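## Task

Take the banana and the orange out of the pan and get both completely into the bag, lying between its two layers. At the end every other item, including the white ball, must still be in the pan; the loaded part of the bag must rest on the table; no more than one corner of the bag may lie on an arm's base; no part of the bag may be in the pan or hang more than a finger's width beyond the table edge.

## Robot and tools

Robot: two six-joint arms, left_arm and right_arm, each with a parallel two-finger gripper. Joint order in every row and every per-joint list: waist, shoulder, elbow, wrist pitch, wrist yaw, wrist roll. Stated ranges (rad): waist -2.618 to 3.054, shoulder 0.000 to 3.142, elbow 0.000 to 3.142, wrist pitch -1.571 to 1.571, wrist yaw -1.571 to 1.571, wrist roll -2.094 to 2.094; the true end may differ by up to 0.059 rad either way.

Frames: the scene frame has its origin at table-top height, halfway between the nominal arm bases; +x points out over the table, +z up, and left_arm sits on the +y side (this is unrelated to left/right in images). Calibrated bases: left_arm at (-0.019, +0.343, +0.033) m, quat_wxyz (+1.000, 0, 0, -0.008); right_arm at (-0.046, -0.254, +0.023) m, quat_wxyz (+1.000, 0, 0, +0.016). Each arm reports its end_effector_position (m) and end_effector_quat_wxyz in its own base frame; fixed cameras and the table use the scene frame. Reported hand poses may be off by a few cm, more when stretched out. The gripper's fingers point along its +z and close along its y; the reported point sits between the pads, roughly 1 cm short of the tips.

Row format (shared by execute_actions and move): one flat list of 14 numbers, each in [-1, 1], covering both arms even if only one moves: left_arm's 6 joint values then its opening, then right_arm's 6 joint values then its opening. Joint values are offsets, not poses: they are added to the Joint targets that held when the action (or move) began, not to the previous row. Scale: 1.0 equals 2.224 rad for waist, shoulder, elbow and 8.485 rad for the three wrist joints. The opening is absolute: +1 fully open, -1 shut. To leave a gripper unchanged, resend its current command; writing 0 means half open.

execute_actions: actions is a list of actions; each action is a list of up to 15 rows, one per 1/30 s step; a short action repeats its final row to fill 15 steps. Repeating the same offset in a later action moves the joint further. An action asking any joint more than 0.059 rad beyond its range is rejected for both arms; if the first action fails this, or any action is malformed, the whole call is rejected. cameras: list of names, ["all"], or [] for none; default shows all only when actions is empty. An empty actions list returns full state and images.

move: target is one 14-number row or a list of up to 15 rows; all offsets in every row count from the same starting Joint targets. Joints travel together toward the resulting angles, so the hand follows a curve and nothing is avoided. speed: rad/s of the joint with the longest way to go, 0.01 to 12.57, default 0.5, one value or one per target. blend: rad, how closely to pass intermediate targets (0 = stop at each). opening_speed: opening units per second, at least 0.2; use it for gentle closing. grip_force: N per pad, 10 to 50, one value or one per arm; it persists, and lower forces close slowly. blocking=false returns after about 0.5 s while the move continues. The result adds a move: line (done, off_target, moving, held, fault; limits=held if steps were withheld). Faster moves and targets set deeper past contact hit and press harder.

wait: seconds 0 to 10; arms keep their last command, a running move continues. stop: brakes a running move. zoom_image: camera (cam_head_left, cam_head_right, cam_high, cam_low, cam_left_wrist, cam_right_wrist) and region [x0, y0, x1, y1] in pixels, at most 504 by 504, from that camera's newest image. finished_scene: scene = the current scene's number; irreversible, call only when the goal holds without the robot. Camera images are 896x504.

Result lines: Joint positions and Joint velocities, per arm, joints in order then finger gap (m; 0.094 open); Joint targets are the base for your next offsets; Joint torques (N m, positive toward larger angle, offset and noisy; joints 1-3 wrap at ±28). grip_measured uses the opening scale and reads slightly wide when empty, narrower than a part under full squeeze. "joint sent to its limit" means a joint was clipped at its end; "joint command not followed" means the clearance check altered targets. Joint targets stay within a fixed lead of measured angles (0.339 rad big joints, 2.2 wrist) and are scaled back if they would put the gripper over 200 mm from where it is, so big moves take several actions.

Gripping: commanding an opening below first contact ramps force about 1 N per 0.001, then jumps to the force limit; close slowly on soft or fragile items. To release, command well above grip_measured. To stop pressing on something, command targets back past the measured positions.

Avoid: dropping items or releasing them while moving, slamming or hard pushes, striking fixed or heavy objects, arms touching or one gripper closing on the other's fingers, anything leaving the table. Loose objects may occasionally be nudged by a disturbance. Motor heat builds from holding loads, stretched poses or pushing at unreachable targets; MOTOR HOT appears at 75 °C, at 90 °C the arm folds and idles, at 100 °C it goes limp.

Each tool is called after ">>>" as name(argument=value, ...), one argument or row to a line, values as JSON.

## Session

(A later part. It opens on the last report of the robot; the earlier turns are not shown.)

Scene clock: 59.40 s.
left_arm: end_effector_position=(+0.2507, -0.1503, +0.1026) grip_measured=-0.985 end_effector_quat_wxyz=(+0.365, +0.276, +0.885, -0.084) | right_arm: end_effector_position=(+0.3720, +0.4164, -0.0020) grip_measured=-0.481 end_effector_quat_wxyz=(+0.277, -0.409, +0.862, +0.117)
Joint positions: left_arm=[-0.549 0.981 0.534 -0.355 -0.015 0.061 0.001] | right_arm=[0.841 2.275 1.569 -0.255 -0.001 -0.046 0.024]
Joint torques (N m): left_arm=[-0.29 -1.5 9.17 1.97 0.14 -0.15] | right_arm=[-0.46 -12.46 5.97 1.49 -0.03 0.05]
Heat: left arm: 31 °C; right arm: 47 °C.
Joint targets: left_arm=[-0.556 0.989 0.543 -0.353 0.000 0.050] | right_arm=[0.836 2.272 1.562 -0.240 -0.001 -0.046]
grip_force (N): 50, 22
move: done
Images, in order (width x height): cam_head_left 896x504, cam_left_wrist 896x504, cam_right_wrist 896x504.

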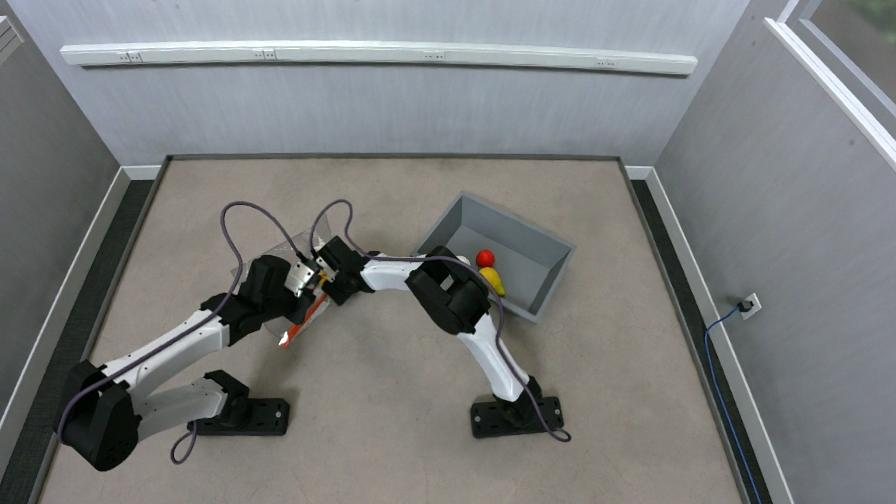

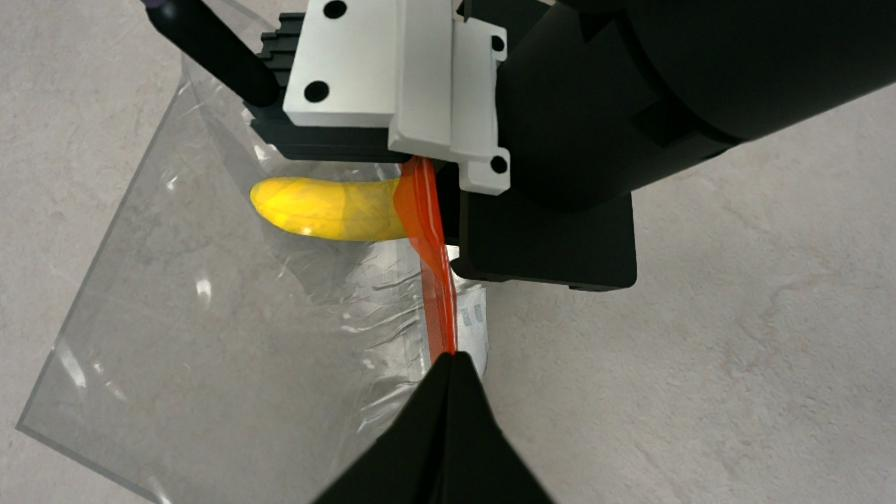

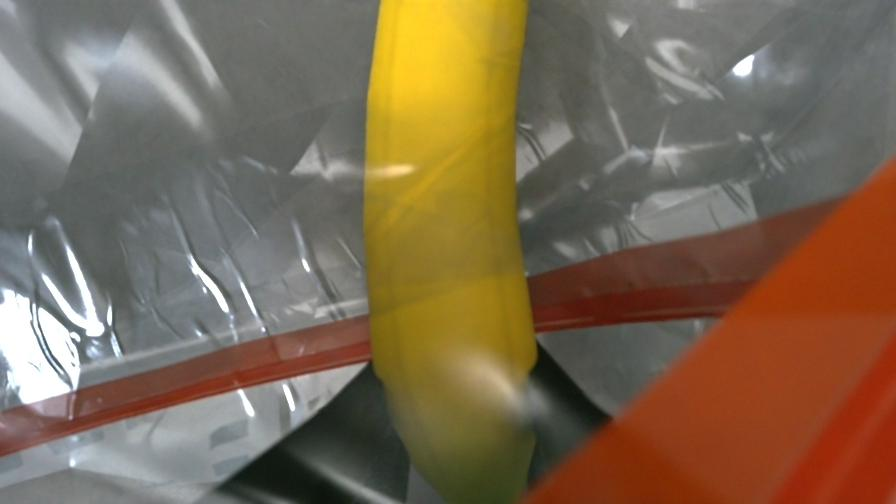

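>>> move(
  target=[
    [0,0,0,0,0,0,-1,0,0,0,0,0,0,0.15],
    [0,0,0,0,0,0,-1,0,-0.1472,-0.0771,-0.0184,0,0,0.15],
    [0,0,0,0,0,0,-1,0,-0.1472,-0.0771,-0.0184,0,0,-1],
  ],
  speed=0.25,
  opening_speed=0.8,
  cameras=["cam_left_wrist","cam_right_wrist","cam_low","cam_head_left"],
)

Scene clock: 67.00 s.
left_arm: end_effector_position=(+0.2507, -0.1503, +0.1026) grip_measured=-0.985 end_effector_quat_wxyz=(+0.365, +0.276, +0.885, -0.084) | right_arm: end_effector_position=(+0.3330, +0.3728, +0.0605) grip_measured=-0.990 end_effector_quat_wxyz=(+0.264, -0.411, +0.865, +0.111)
Joint positions: left_arm=[-0.549 0.981 0.534 -0.355 -0.015 0.061 0.001] | right_arm=[0.841 1.988 1.396 -0.398 -0.001 -0.046 0]
Joint velocities: left_arm=[within noise] | right_arm=[0.022 -0.007 0.017 -0.037 -0.007 -0.051 0.005]
Joint torques (N m): left_arm=[-0.25 -1.52 9.17 1.97 0.15 -0.15] | right_arm=[-0.47 -14.06 6.26 1.32 -0.03 0.04]
Heat: left arm: 32 °C; right arm: 48 °C.
Joint targets: left_arm=[-0.556 0.989 0.543 -0.353 0.000 0.050] | right_arm=[0.836 1.944 1.391 -0.397 -0.001 -0.046]
grip_force (N): 50, 22
move: off_target (right_arm); target 3's new numbers were sent with right_arm's shoulder 0.044 rad from that target; right_arm: the shoulder is farthest, 0.044 rad from its target
Images, in order (width x height): cam_head_left 896x504, cam_low 896x504, cam_left_wrist 896x504, cam_right_wrist 896x504.

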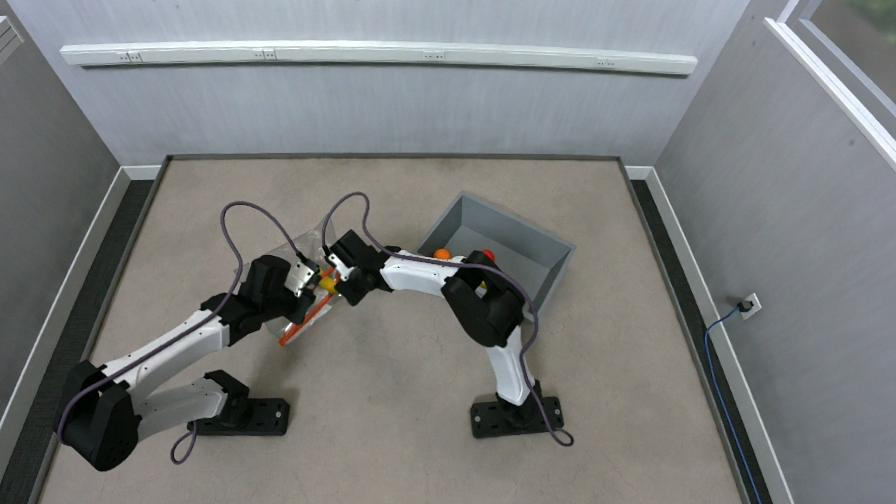

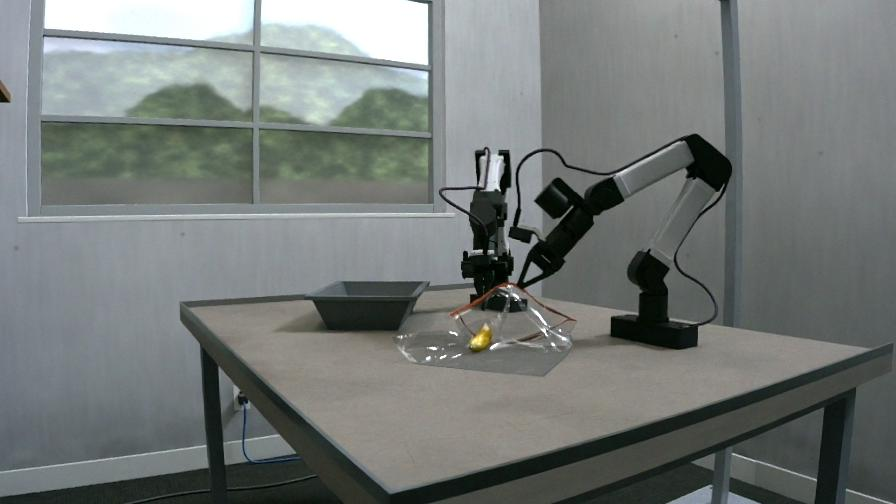

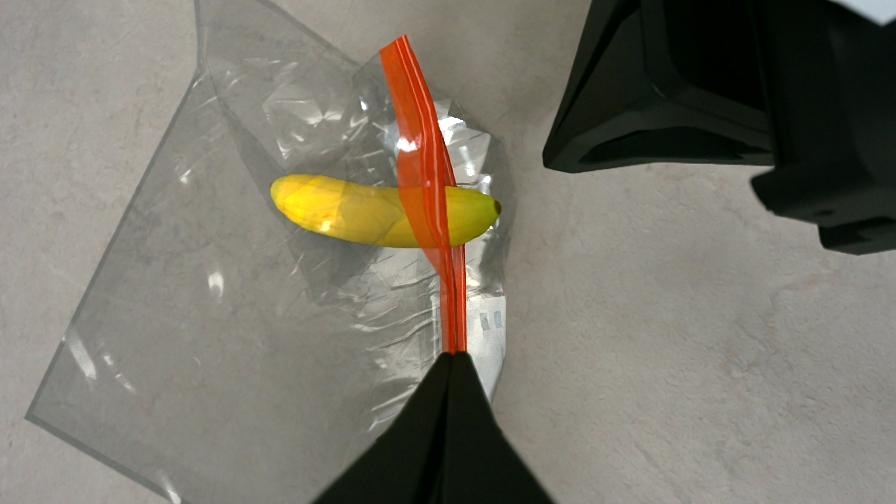

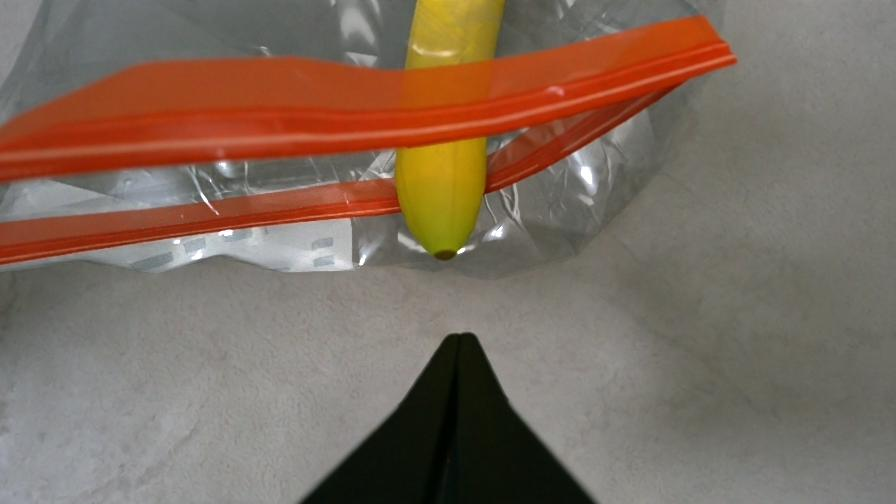

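>>> execute_actions(
  actions=[],
)

Scene clock: 79.93 s.
left_arm: end_effector_position=(+0.2507, -0.1503, +0.1026) grip_measured=-0.985 end_effector_quat_wxyz=(+0.365, +0.276, +0.885, -0.084) | right_arm: end_effector_position=(+0.3330, +0.3728, +0.0605) grip_measured=-0.990 end_effector_quat_wxyz=(+0.264, -0.411, +0.865, +0.111)
Joint positions: left_arm=[-0.549 0.981 0.534 -0.355 -0.015 0.061 0.001] | right_arm=[0.841 1.988 1.396 -0.398 -0.001 -0.046 0]
Joint velocities: within noise
Joint torques (N m): left_arm=[-0.32 -1.55 9.21 1.97 0.14 -0.15] | right_arm=[-0.46 -14.11 6.24 1.33 -0.03 0.05]
Heat: left arm: 33 °C; right arm: 49 °C.
Joint targets: left_arm=[-0.556 0.989 0.543 -0.353 0.000 0.050] | right_arm=[0.836 1.944 1.391 -0.397 -0.001 -0.046]
Tool commands: left_gripper/opening=-1.0 right_gripper/opening=-1.0
grip_force (N): 50, 22

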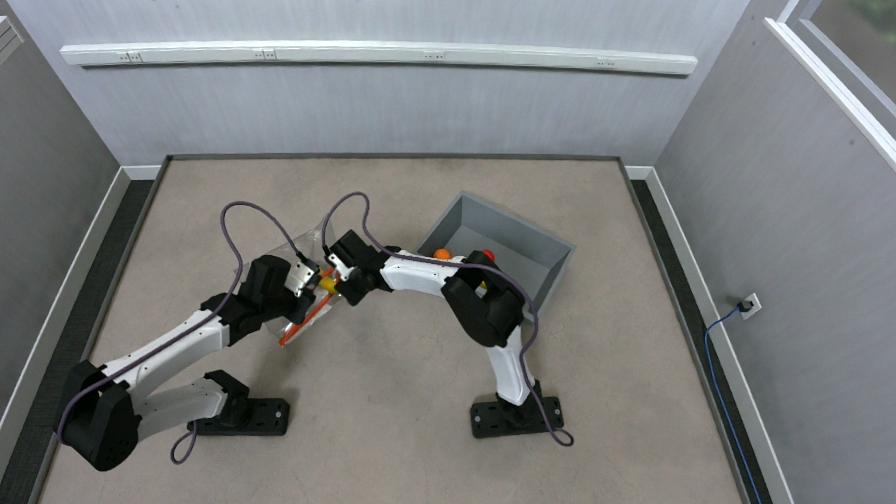

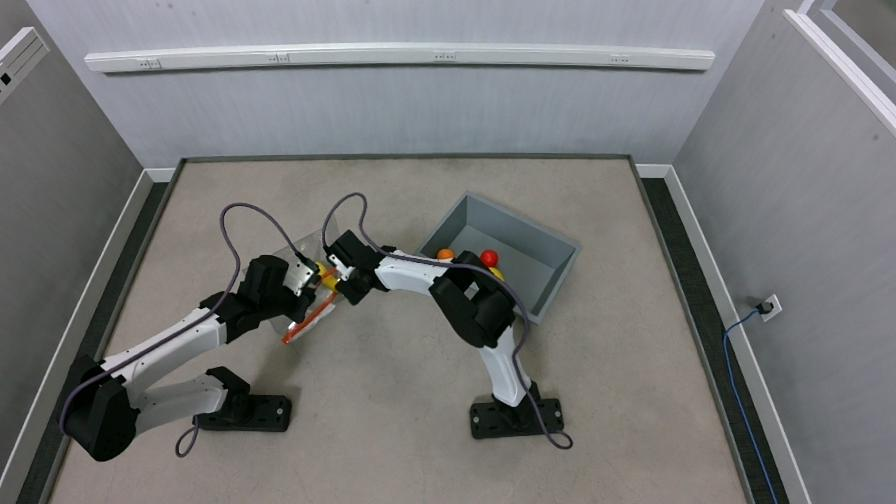

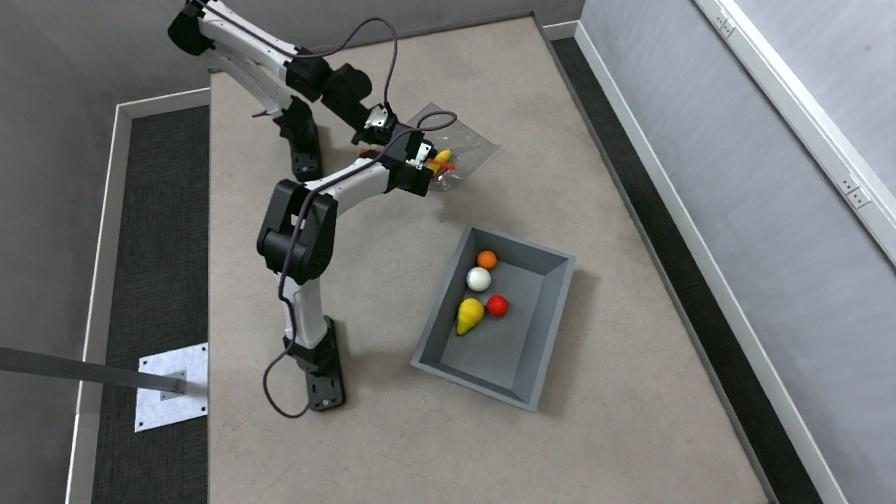

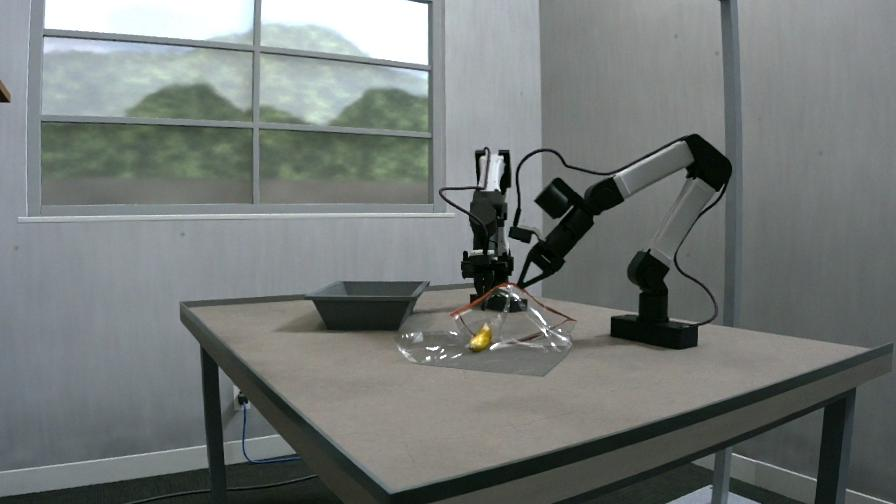

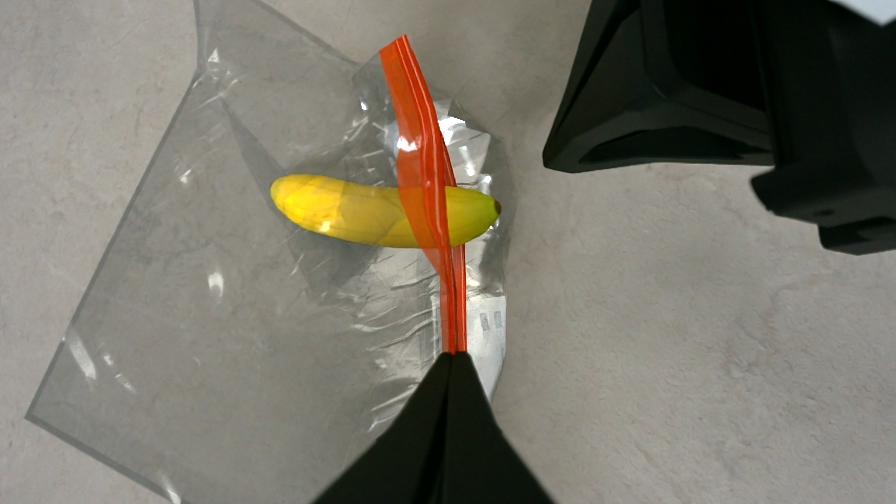

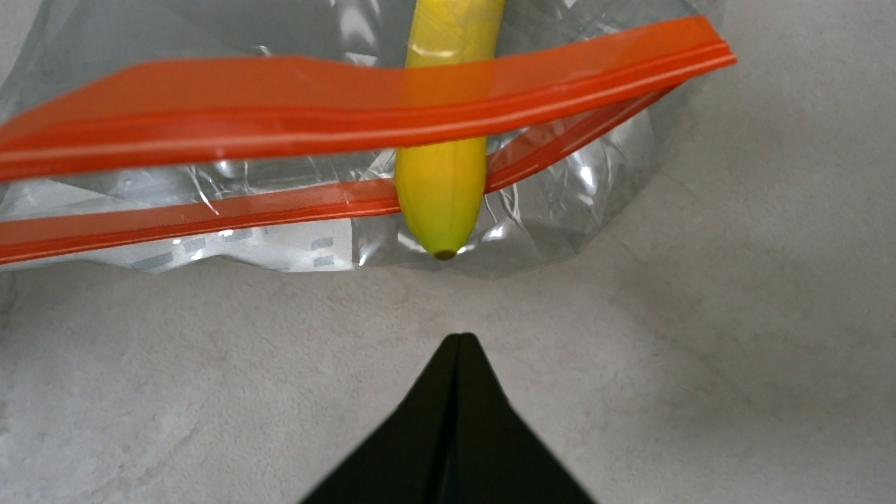

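>>> move(
  target=[0,0,0,0,0,0,-1,0.0072,0.0387,-0.063,0.030,0,0,-1],
  cameras=["cam_right_wrist","cam_left_wrist"],
)

Scene clock: 82.07 s.
left_arm: end_effector_position=(+0.2507, -0.1503, +0.1026) grip_measured=-0.985 end_effector_quat_wxyz=(+0.365, +0.276, +0.885, -0.084) | right_arm: end_effector_position=(+0.3320, +0.3743, +0.0239) grip_measured=-0.990 end_effector_quat_wxyz=(+0.289, -0.409, +0.857, +0.123)
Joint positions: left_arm=[-0.549 0.981 0.534 -0.355 -0.015 0.061 0.001] | right_arm=[0.845 2.022 1.25 -0.161 -0.001 -0.046 0]
Joint torques (N m): left_arm=[-0.24 -1.5 9.17 1.98 0.14 -0.16] | right_arm=[0.75 -9.44 6.43 1.59 -0.03 0.05]
Heat: left arm: 33 °C; right arm: 49 °C.
Joint targets: left_arm=[-0.556 0.989 0.543 -0.353 0.000 0.050] | right_arm=[0.852 2.030 1.251 -0.142 -0.001 -0.046]
grip_force (N): 50, 22
move: done
Images, in order (width x height): cam_left_wrist 896x504, cam_right_wrist 896x504.

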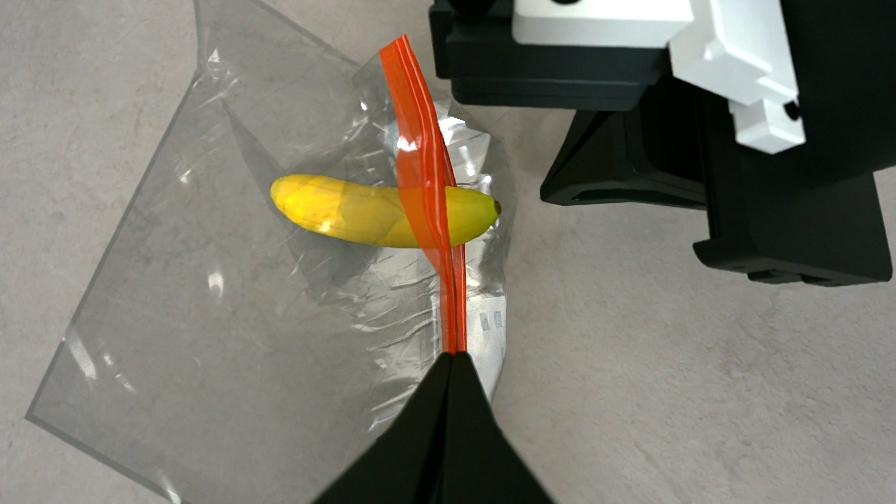

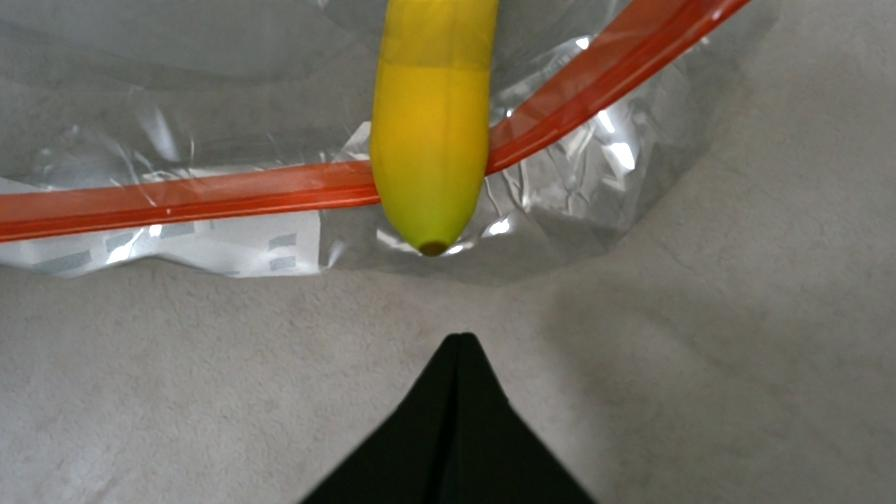

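>>> move(
  target=[
    [0,0,0,0,0,0,-1,0.009,0.027,0.019,0,0,0,-1],
    [0,0,0,0,0,0,-1,0.009,0.0935,0.1315,-0.0116,0,0,-1],
  ],
  blend=0.03,
  speed=0.3,
  cameras=["cam_right_wrist","cam_left_wrist"],
)

Scene clock: 84.33 s.
left_arm: end_effector_position=(+0.2507, -0.1503, +0.1026) grip_measured=-0.985 end_effector_quat_wxyz=(+0.365, +0.276, +0.885, -0.084) | right_arm: end_effector_position=(+0.3553, +0.4194, +0.0081) grip_measured=-0.990 end_effector_quat_wxyz=(+0.280, -0.420, +0.854, +0.123)
Joint positions: left_arm=[-0.549 0.981 0.534 -0.355 -0.015 0.061 0.001] | right_arm=[0.868 2.223 1.515 -0.242 -0.001 -0.046 0]
Joint torques (N m): left_arm=[-0.27 -1.51 9.14 1.98 0.14 -0.15] | right_arm=[0.5 -10.44 9.21 1.42 -0.03 0.04]
Heat: left arm: 33 °C; right arm: 49 °C.
Joint targets: left_arm=[-0.556 0.989 0.543 -0.353 0.000 0.050] | right_arm=[0.872 2.238 1.543 -0.240 -0.001 -0.046]
grip_force (N): 50, 22
move: done
Images, in order (width x height): cam_left_wrist 896x504, cam_right_wrist 896x504.

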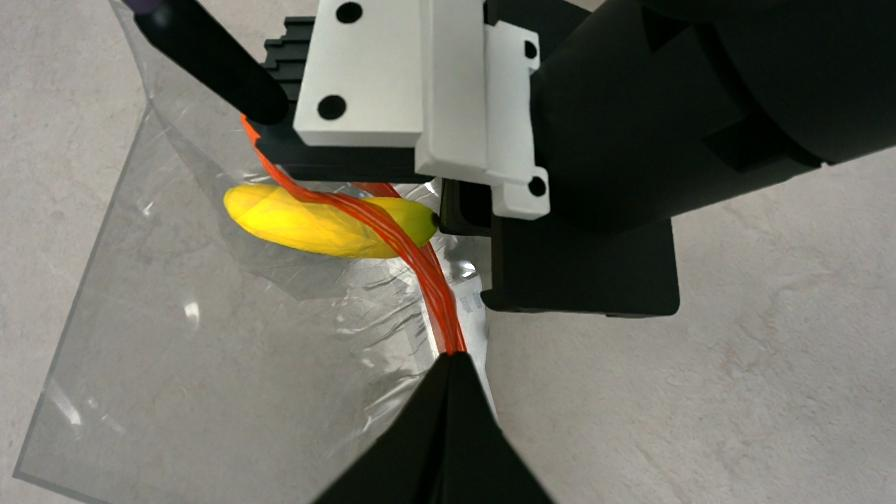

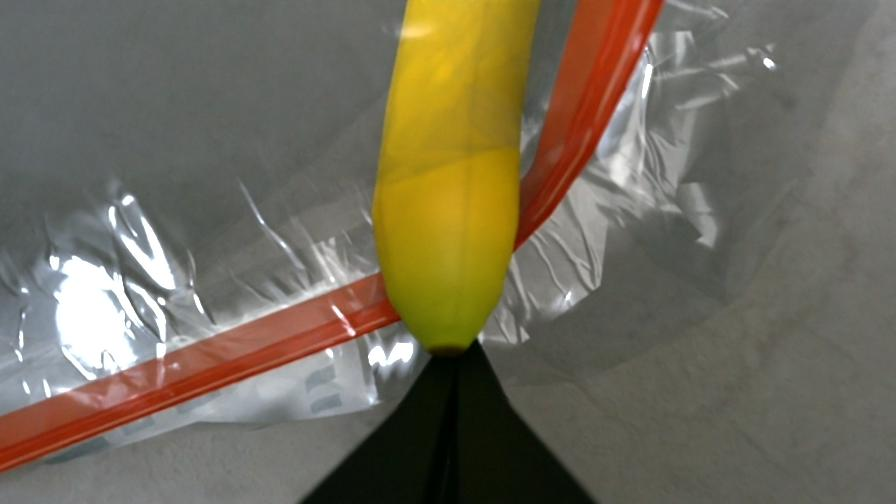

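>>> move(
  target=[
    [0,0,0,0,0,0,-1,0,-0.0418,-0.0764,0.0083,0,0,-1],
    [0,0,0,0,0,0,-1,0,-0.0418,-0.0764,0.0083,0,0,0.2],
    [0,0,0,0,0,0,-1,0.0013,0.0243,0.0346,-0.004,0,0,0.2],
  ],
  cameras=["cam_right_wrist","cam_left_wrist"],
)

Scene clock: 88.10 s.
left_arm: end_effector_position=(+0.2507, -0.1503, +0.1026) grip_measured=-0.985 end_effector_quat_wxyz=(+0.365, +0.276, +0.885, -0.084) | right_arm: end_effector_position=(+0.3629, +0.4280, +0.0026) grip_measured=+0.199 end_effector_quat_wxyz=(+0.276, -0.421, +0.856, +0.120)
Joint positions: left_arm=[-0.549 0.981 0.534 -0.355 -0.015 0.061 0.001] | right_arm=[0.868 2.277 1.591 -0.274 0 -0.046 0.056]
Joint torques (N m): left_arm=[-0.25 -1.57 9.16 1.96 0.14 -0.15] | right_arm=[0.77 -10.86 9.29 1.37 -0.04 0.04]
Heat: left arm: 34 °C; right arm: 49 °C.
Joint targets: left_arm=[-0.556 0.989 0.543 -0.353 0.000 0.050] | right_arm=[0.875 2.292 1.620 -0.274 -0.001 -0.046]
grip_force (N): 50, 22
move: done
Images, in order (width x height): cam_left_wrist 896x504, cam_right_wrist 896x504.

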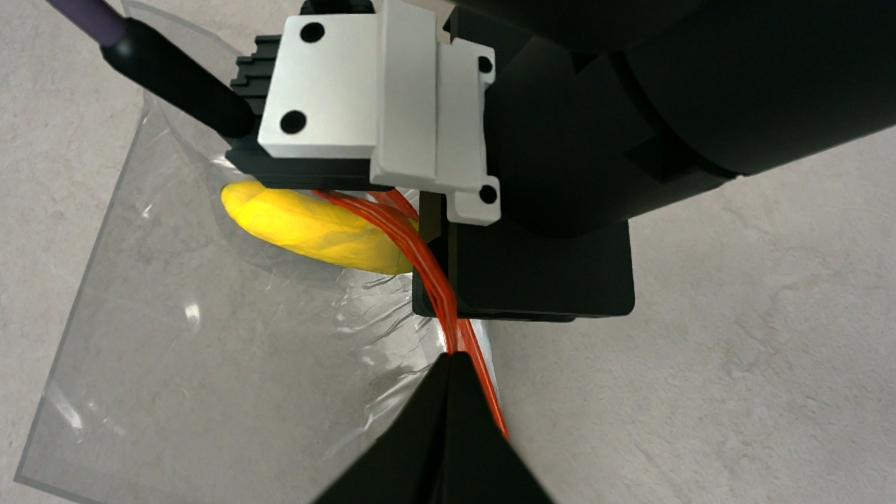

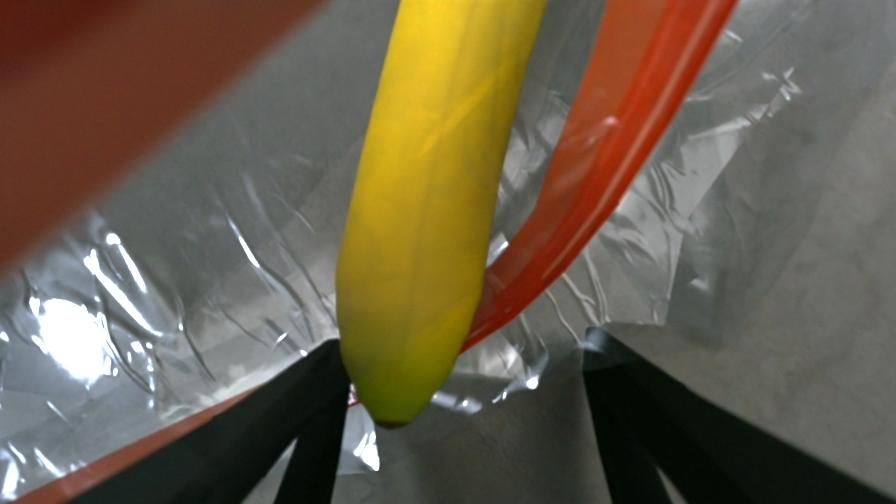

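>>> move(
  target=[
    [0,0,0,0,0,0,-1,0.0103,0,0,0,0,0,0.2],
    [0,0,0,0,0,0,-1,0.0103,0,0,0,0,0,-1],
  ],
  opening_speed=0.7,
  cameras=["cam_right_wrist"],
)

Scene clock: 93.33 s.
left_arm: end_effector_position=(+0.2507, -0.1503, +0.1026) grip_measured=-0.985 end_effector_quat_wxyz=(+0.365, +0.276, +0.885, -0.084) | right_arm: end_effector_position=(+0.3520, +0.4364, +0.0022) grip_measured=-0.986 end_effector_quat_wxyz=(+0.273, -0.431, +0.851, +0.123)
Joint positions: left_arm=[-0.549 0.981 0.534 -0.355 -0.015 0.06 0.001] | right_arm=[0.892 2.277 1.591 -0.277 0 -0.046 0.001]
Joint torques (N m): left_arm=[-0.29 -1.51 9.16 1.96 0.14 -0.15] | right_arm=[0.64 -10.88 9.31 1.38 -0.05 0.04]
Heat: left arm: 34 °C; right arm: 49 °C.
Joint targets: left_arm=[-0.556 0.989 0.543 -0.353 0.000 0.050] | right_arm=[0.898 2.292 1.620 -0.274 -0.001 -0.046]
grip_force (N): 50, 22
move: done
Images, in order (width x height): cam_right_wrist 896x504.

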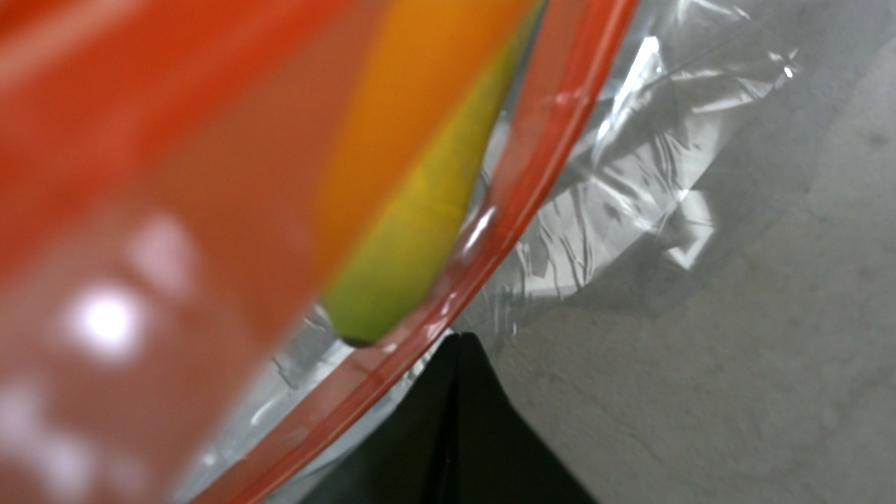

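>>> move(
  target=[
    [0,0,0,0,0,0,-1,0,-0.0418,-0.0764,0.0083,0,0,-1],
    [0,0,0,0,0,0,-1,0,-0.11,-0.0764,0.0083,0,0,-1],
  ],
  blend=0.05,
  cameras=["cam_right_wrist","cam_left_wrist","cam_head_right","cam_low"],
)

Scene clock: 94.17 s.
left_arm: end_effector_position=(+0.2507, -0.1503, +0.1026) grip_measured=-0.985 end_effector_quat_wxyz=(+0.365, +0.276, +0.885, -0.084) | right_arm: end_effector_position=(+0.3520, +0.4364, +0.0022) grip_measured=-0.987 end_effector_quat_wxyz=(+0.273, -0.431, +0.851, +0.123)
Joint positions: left_arm=[-0.549 0.981 0.534 -0.355 -0.015 0.06 0.001] | right_arm=[0.892 2.277 1.591 -0.277 0 -0.046 0.001]
Joint torques (N m): left_arm=[-0.27 -1.5 9.16 1.98 0.14 -0.15] | right_arm=[0.05 -12.22 6.58 1.36 -0.03 0.04]
Heat: left arm: 34 °C; right arm: 50 °C.
Joint targets: left_arm=[-0.556 0.989 0.543 -0.353 0.000 0.050] | right_arm=[0.892 2.277 1.591 -0.277 0.000 -0.046]
grip_force (N): 50, 22
move: held (right_arm; a check stopped the path); path passed 0 of 2 targets; limits=held; right_arm: the shoulder is farthest, 0.229 rad from its target
joint command not followed: on one or more control steps a check withheld the commanded joint targets of the right arm, and it was not sent them on those steps.
cause: the commanded joint targets, or the way to them, would bring a part of the robot too close to another arm (this arm's wrist (the part past the wrist pitch) and the left arm's wrist camera, 13 mm apart when this arm was first held).
Images, in order (width x height): cam_head_right 896x504, cam_low 896x504, cam_left_wrist 896x504, cam_right_wrist 896x504.

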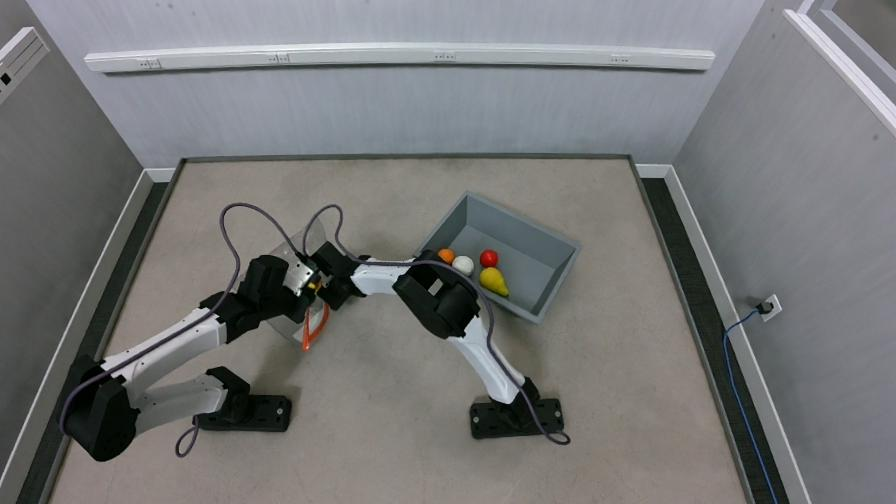

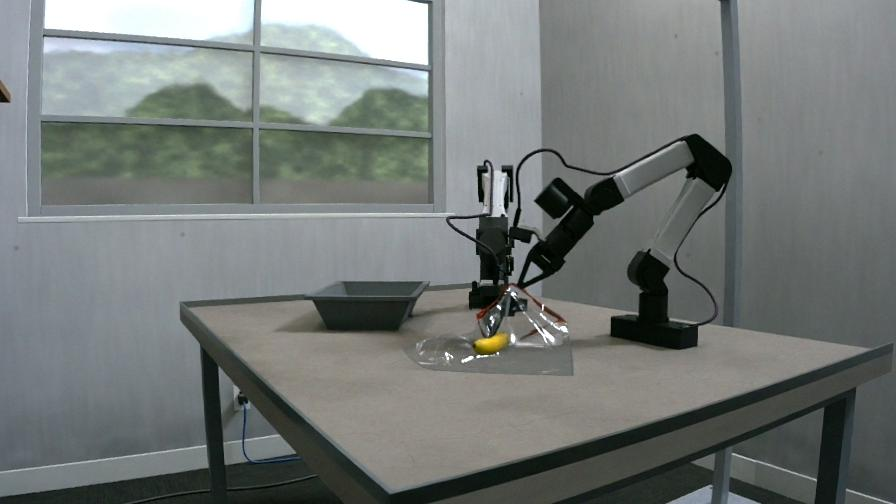

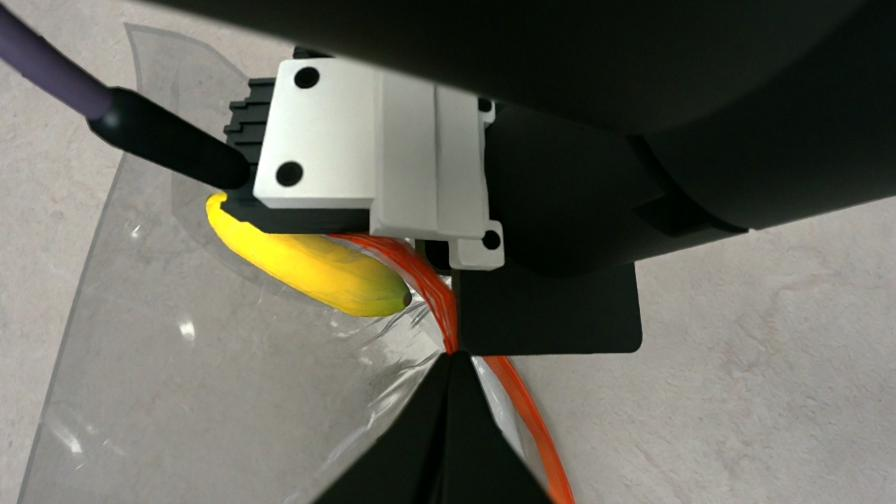

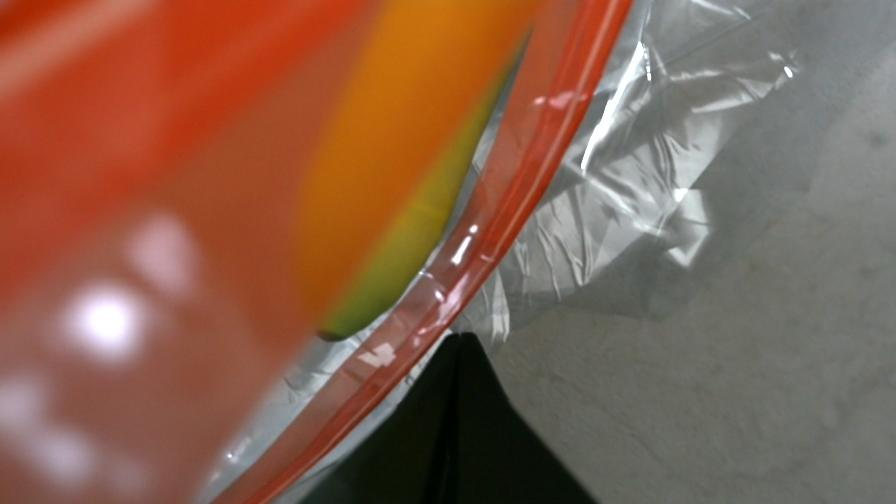

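>>> move(
  target=[
    [0,0,0,0,0,0,-1,-0.02,-0.0038,-0.007,0,0,0,-1],
    [0,0,0,0,0,0,-1,-0.025,-0.04,-0.074,0.0083,0,0,-1],
    [0,0,0,0,0,0,-1,-0.03,-0.14,-0.074,0.0083,0,0,-1],
  ],
  blend=0.02,
  cameras=["cam_right_wrist","cam_left_wrist","cam_head_right"],
)

Scene clock: 95.70 s.
left_arm: end_effector_position=(+0.2507, -0.1503, +0.1026) grip_measured=-0.985 end_effector_quat_wxyz=(+0.365, +0.276, +0.885, -0.084) | right_arm: end_effector_position=(+0.3638, +0.4024, +0.0974) grip_measured=-0.987 end_effector_quat_wxyz=(+0.352, -0.394, +0.835, +0.151)
Joint positions: left_arm=[-0.549 0.981 0.534 -0.355 -0.015 0.06 0.001] | right_arm=[0.832 1.993 1.424 -0.215 -0.01 -0.046 0.001]
Joint torques (N m): left_arm=[-0.32 -1.51 9.13 1.97 0.14 -0.15] | right_arm=[-0.79 -13.01 7.39 1.73 0.07 0.04]
Heat: left arm: 34 °C; right arm: 50 °C.
Joint targets: left_arm=[-0.556 0.989 0.543 -0.353 0.000 0.050] | right_arm=[0.825 1.966 1.427 -0.207 0.000 -0.046]
grip_force (N): 50, 22
move: done
Images, in order (width x height): cam_head_right 896x504, cam_left_wrist 896x504, cam_right_wrist 896x504.

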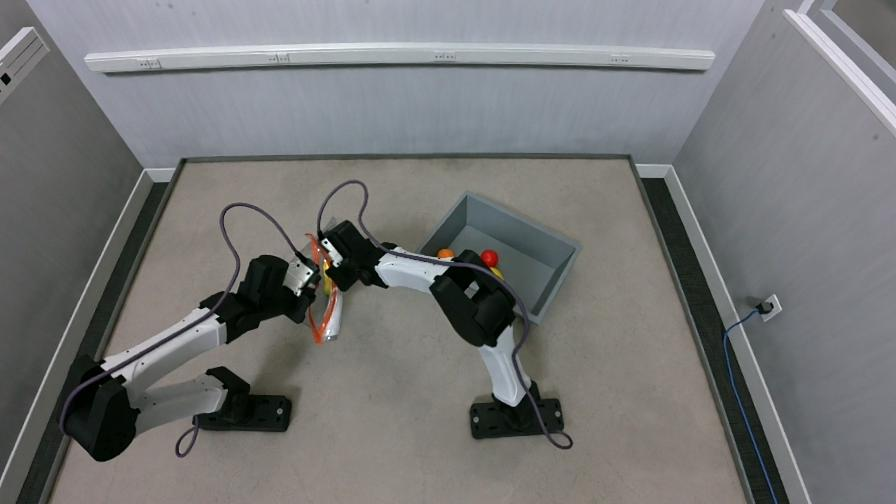

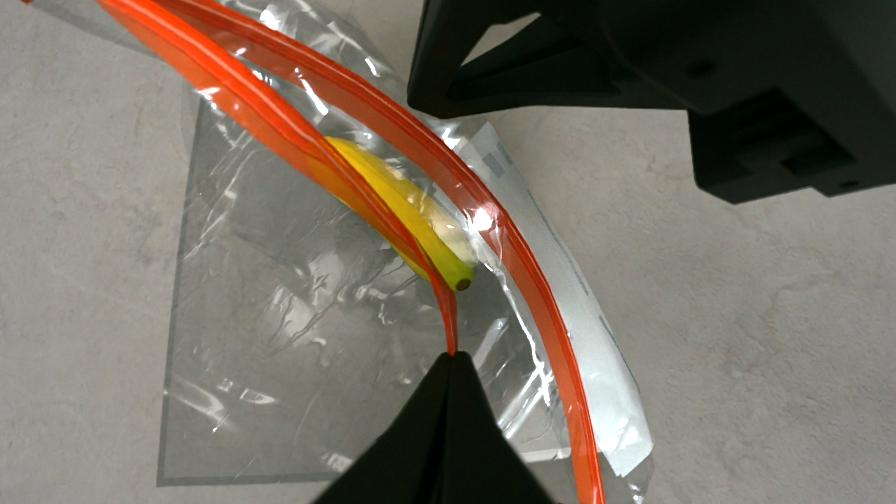

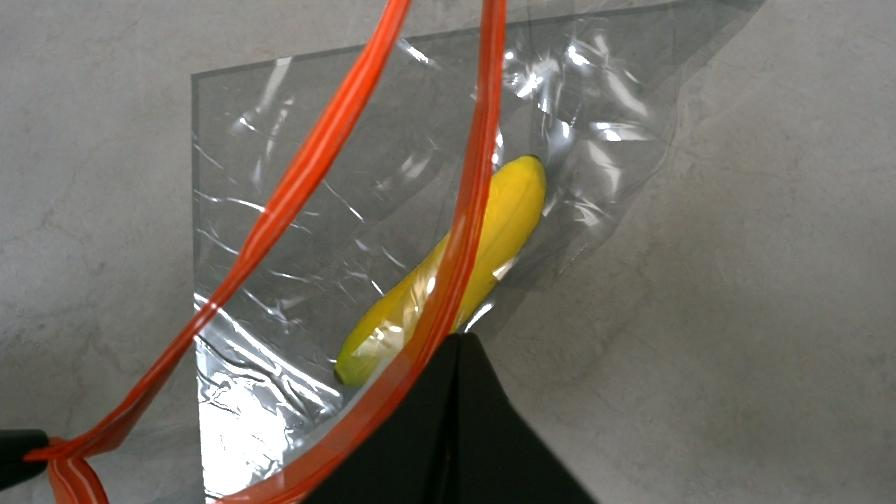

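>>> move(
  target=[
    [0,0,0,0,0,0,-1,0,0.0847,0.0113,-0.0048,0,0,-1],
    [0,0,0,0,0,0,-1,0,0.0847,0.0113,-0.0048,0,0,-0.4],
  ],
  opening_speed=1.0,
  cameras=["cam_right_wrist","cam_left_wrist"],
)

Scene clock: 98.57 s.
left_arm: end_effector_position=(+0.2507, -0.1503, +0.1026) grip_measured=-0.985 end_effector_quat_wxyz=(+0.365, +0.276, +0.885, -0.084) | right_arm: end_effector_position=(+0.3525, +0.3893, +0.0087) grip_measured=-0.401 end_effector_quat_wxyz=(+0.265, -0.408, +0.866, +0.114)
Joint positions: left_arm=[-0.549 0.981 0.534 -0.355 -0.015 0.06 0.001] | right_arm=[0.832 2.154 1.425 -0.256 -0.009 -0.046 0.028]
Joint torques (N m): left_arm=[-0.27 -1.5 9.13 1.97 0.14 -0.14] | right_arm=[-0.69 -11.22 8.96 1.41 0.05 0.05]
Heat: left arm: 34 °C; right arm: 50 °C.
Joint targets: left_arm=[-0.556 0.989 0.543 -0.353 0.000 0.050] | right_arm=[0.825 2.154 1.452 -0.247 0.000 -0.046]
grip_force (N): 50, 22
move: done
Images, in order (width x height): cam_left_wrist 896x504, cam_right_wrist 896x504.

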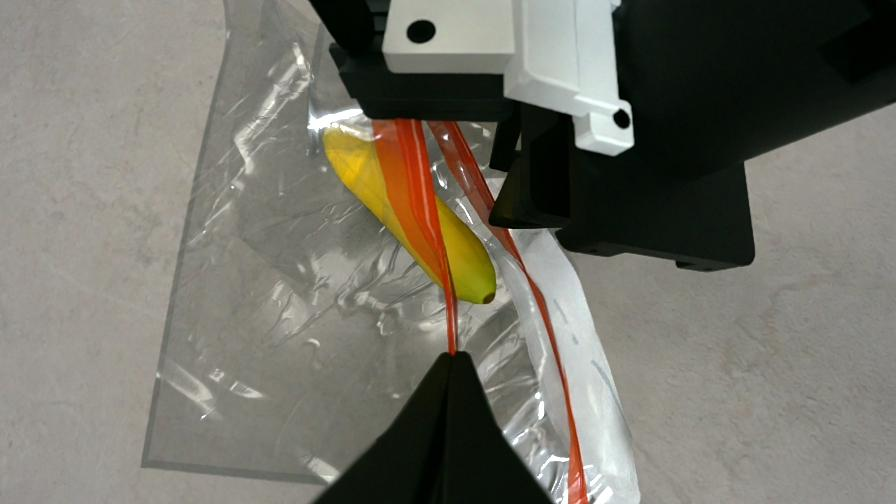

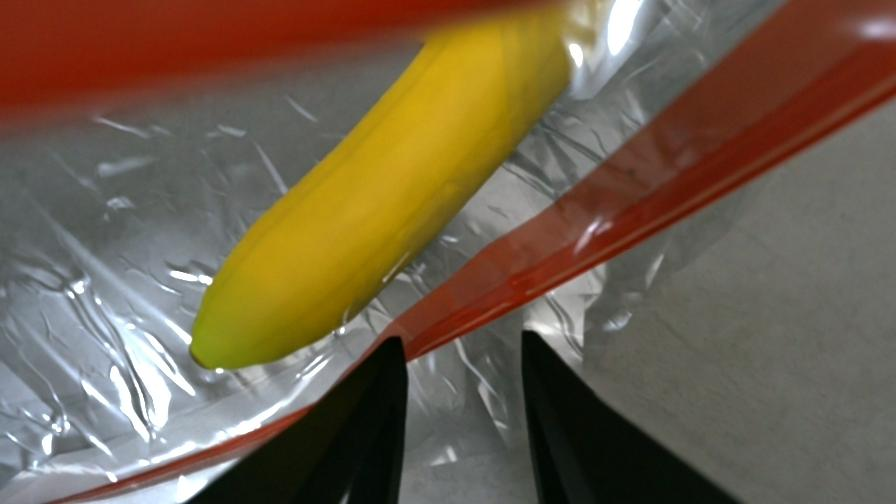

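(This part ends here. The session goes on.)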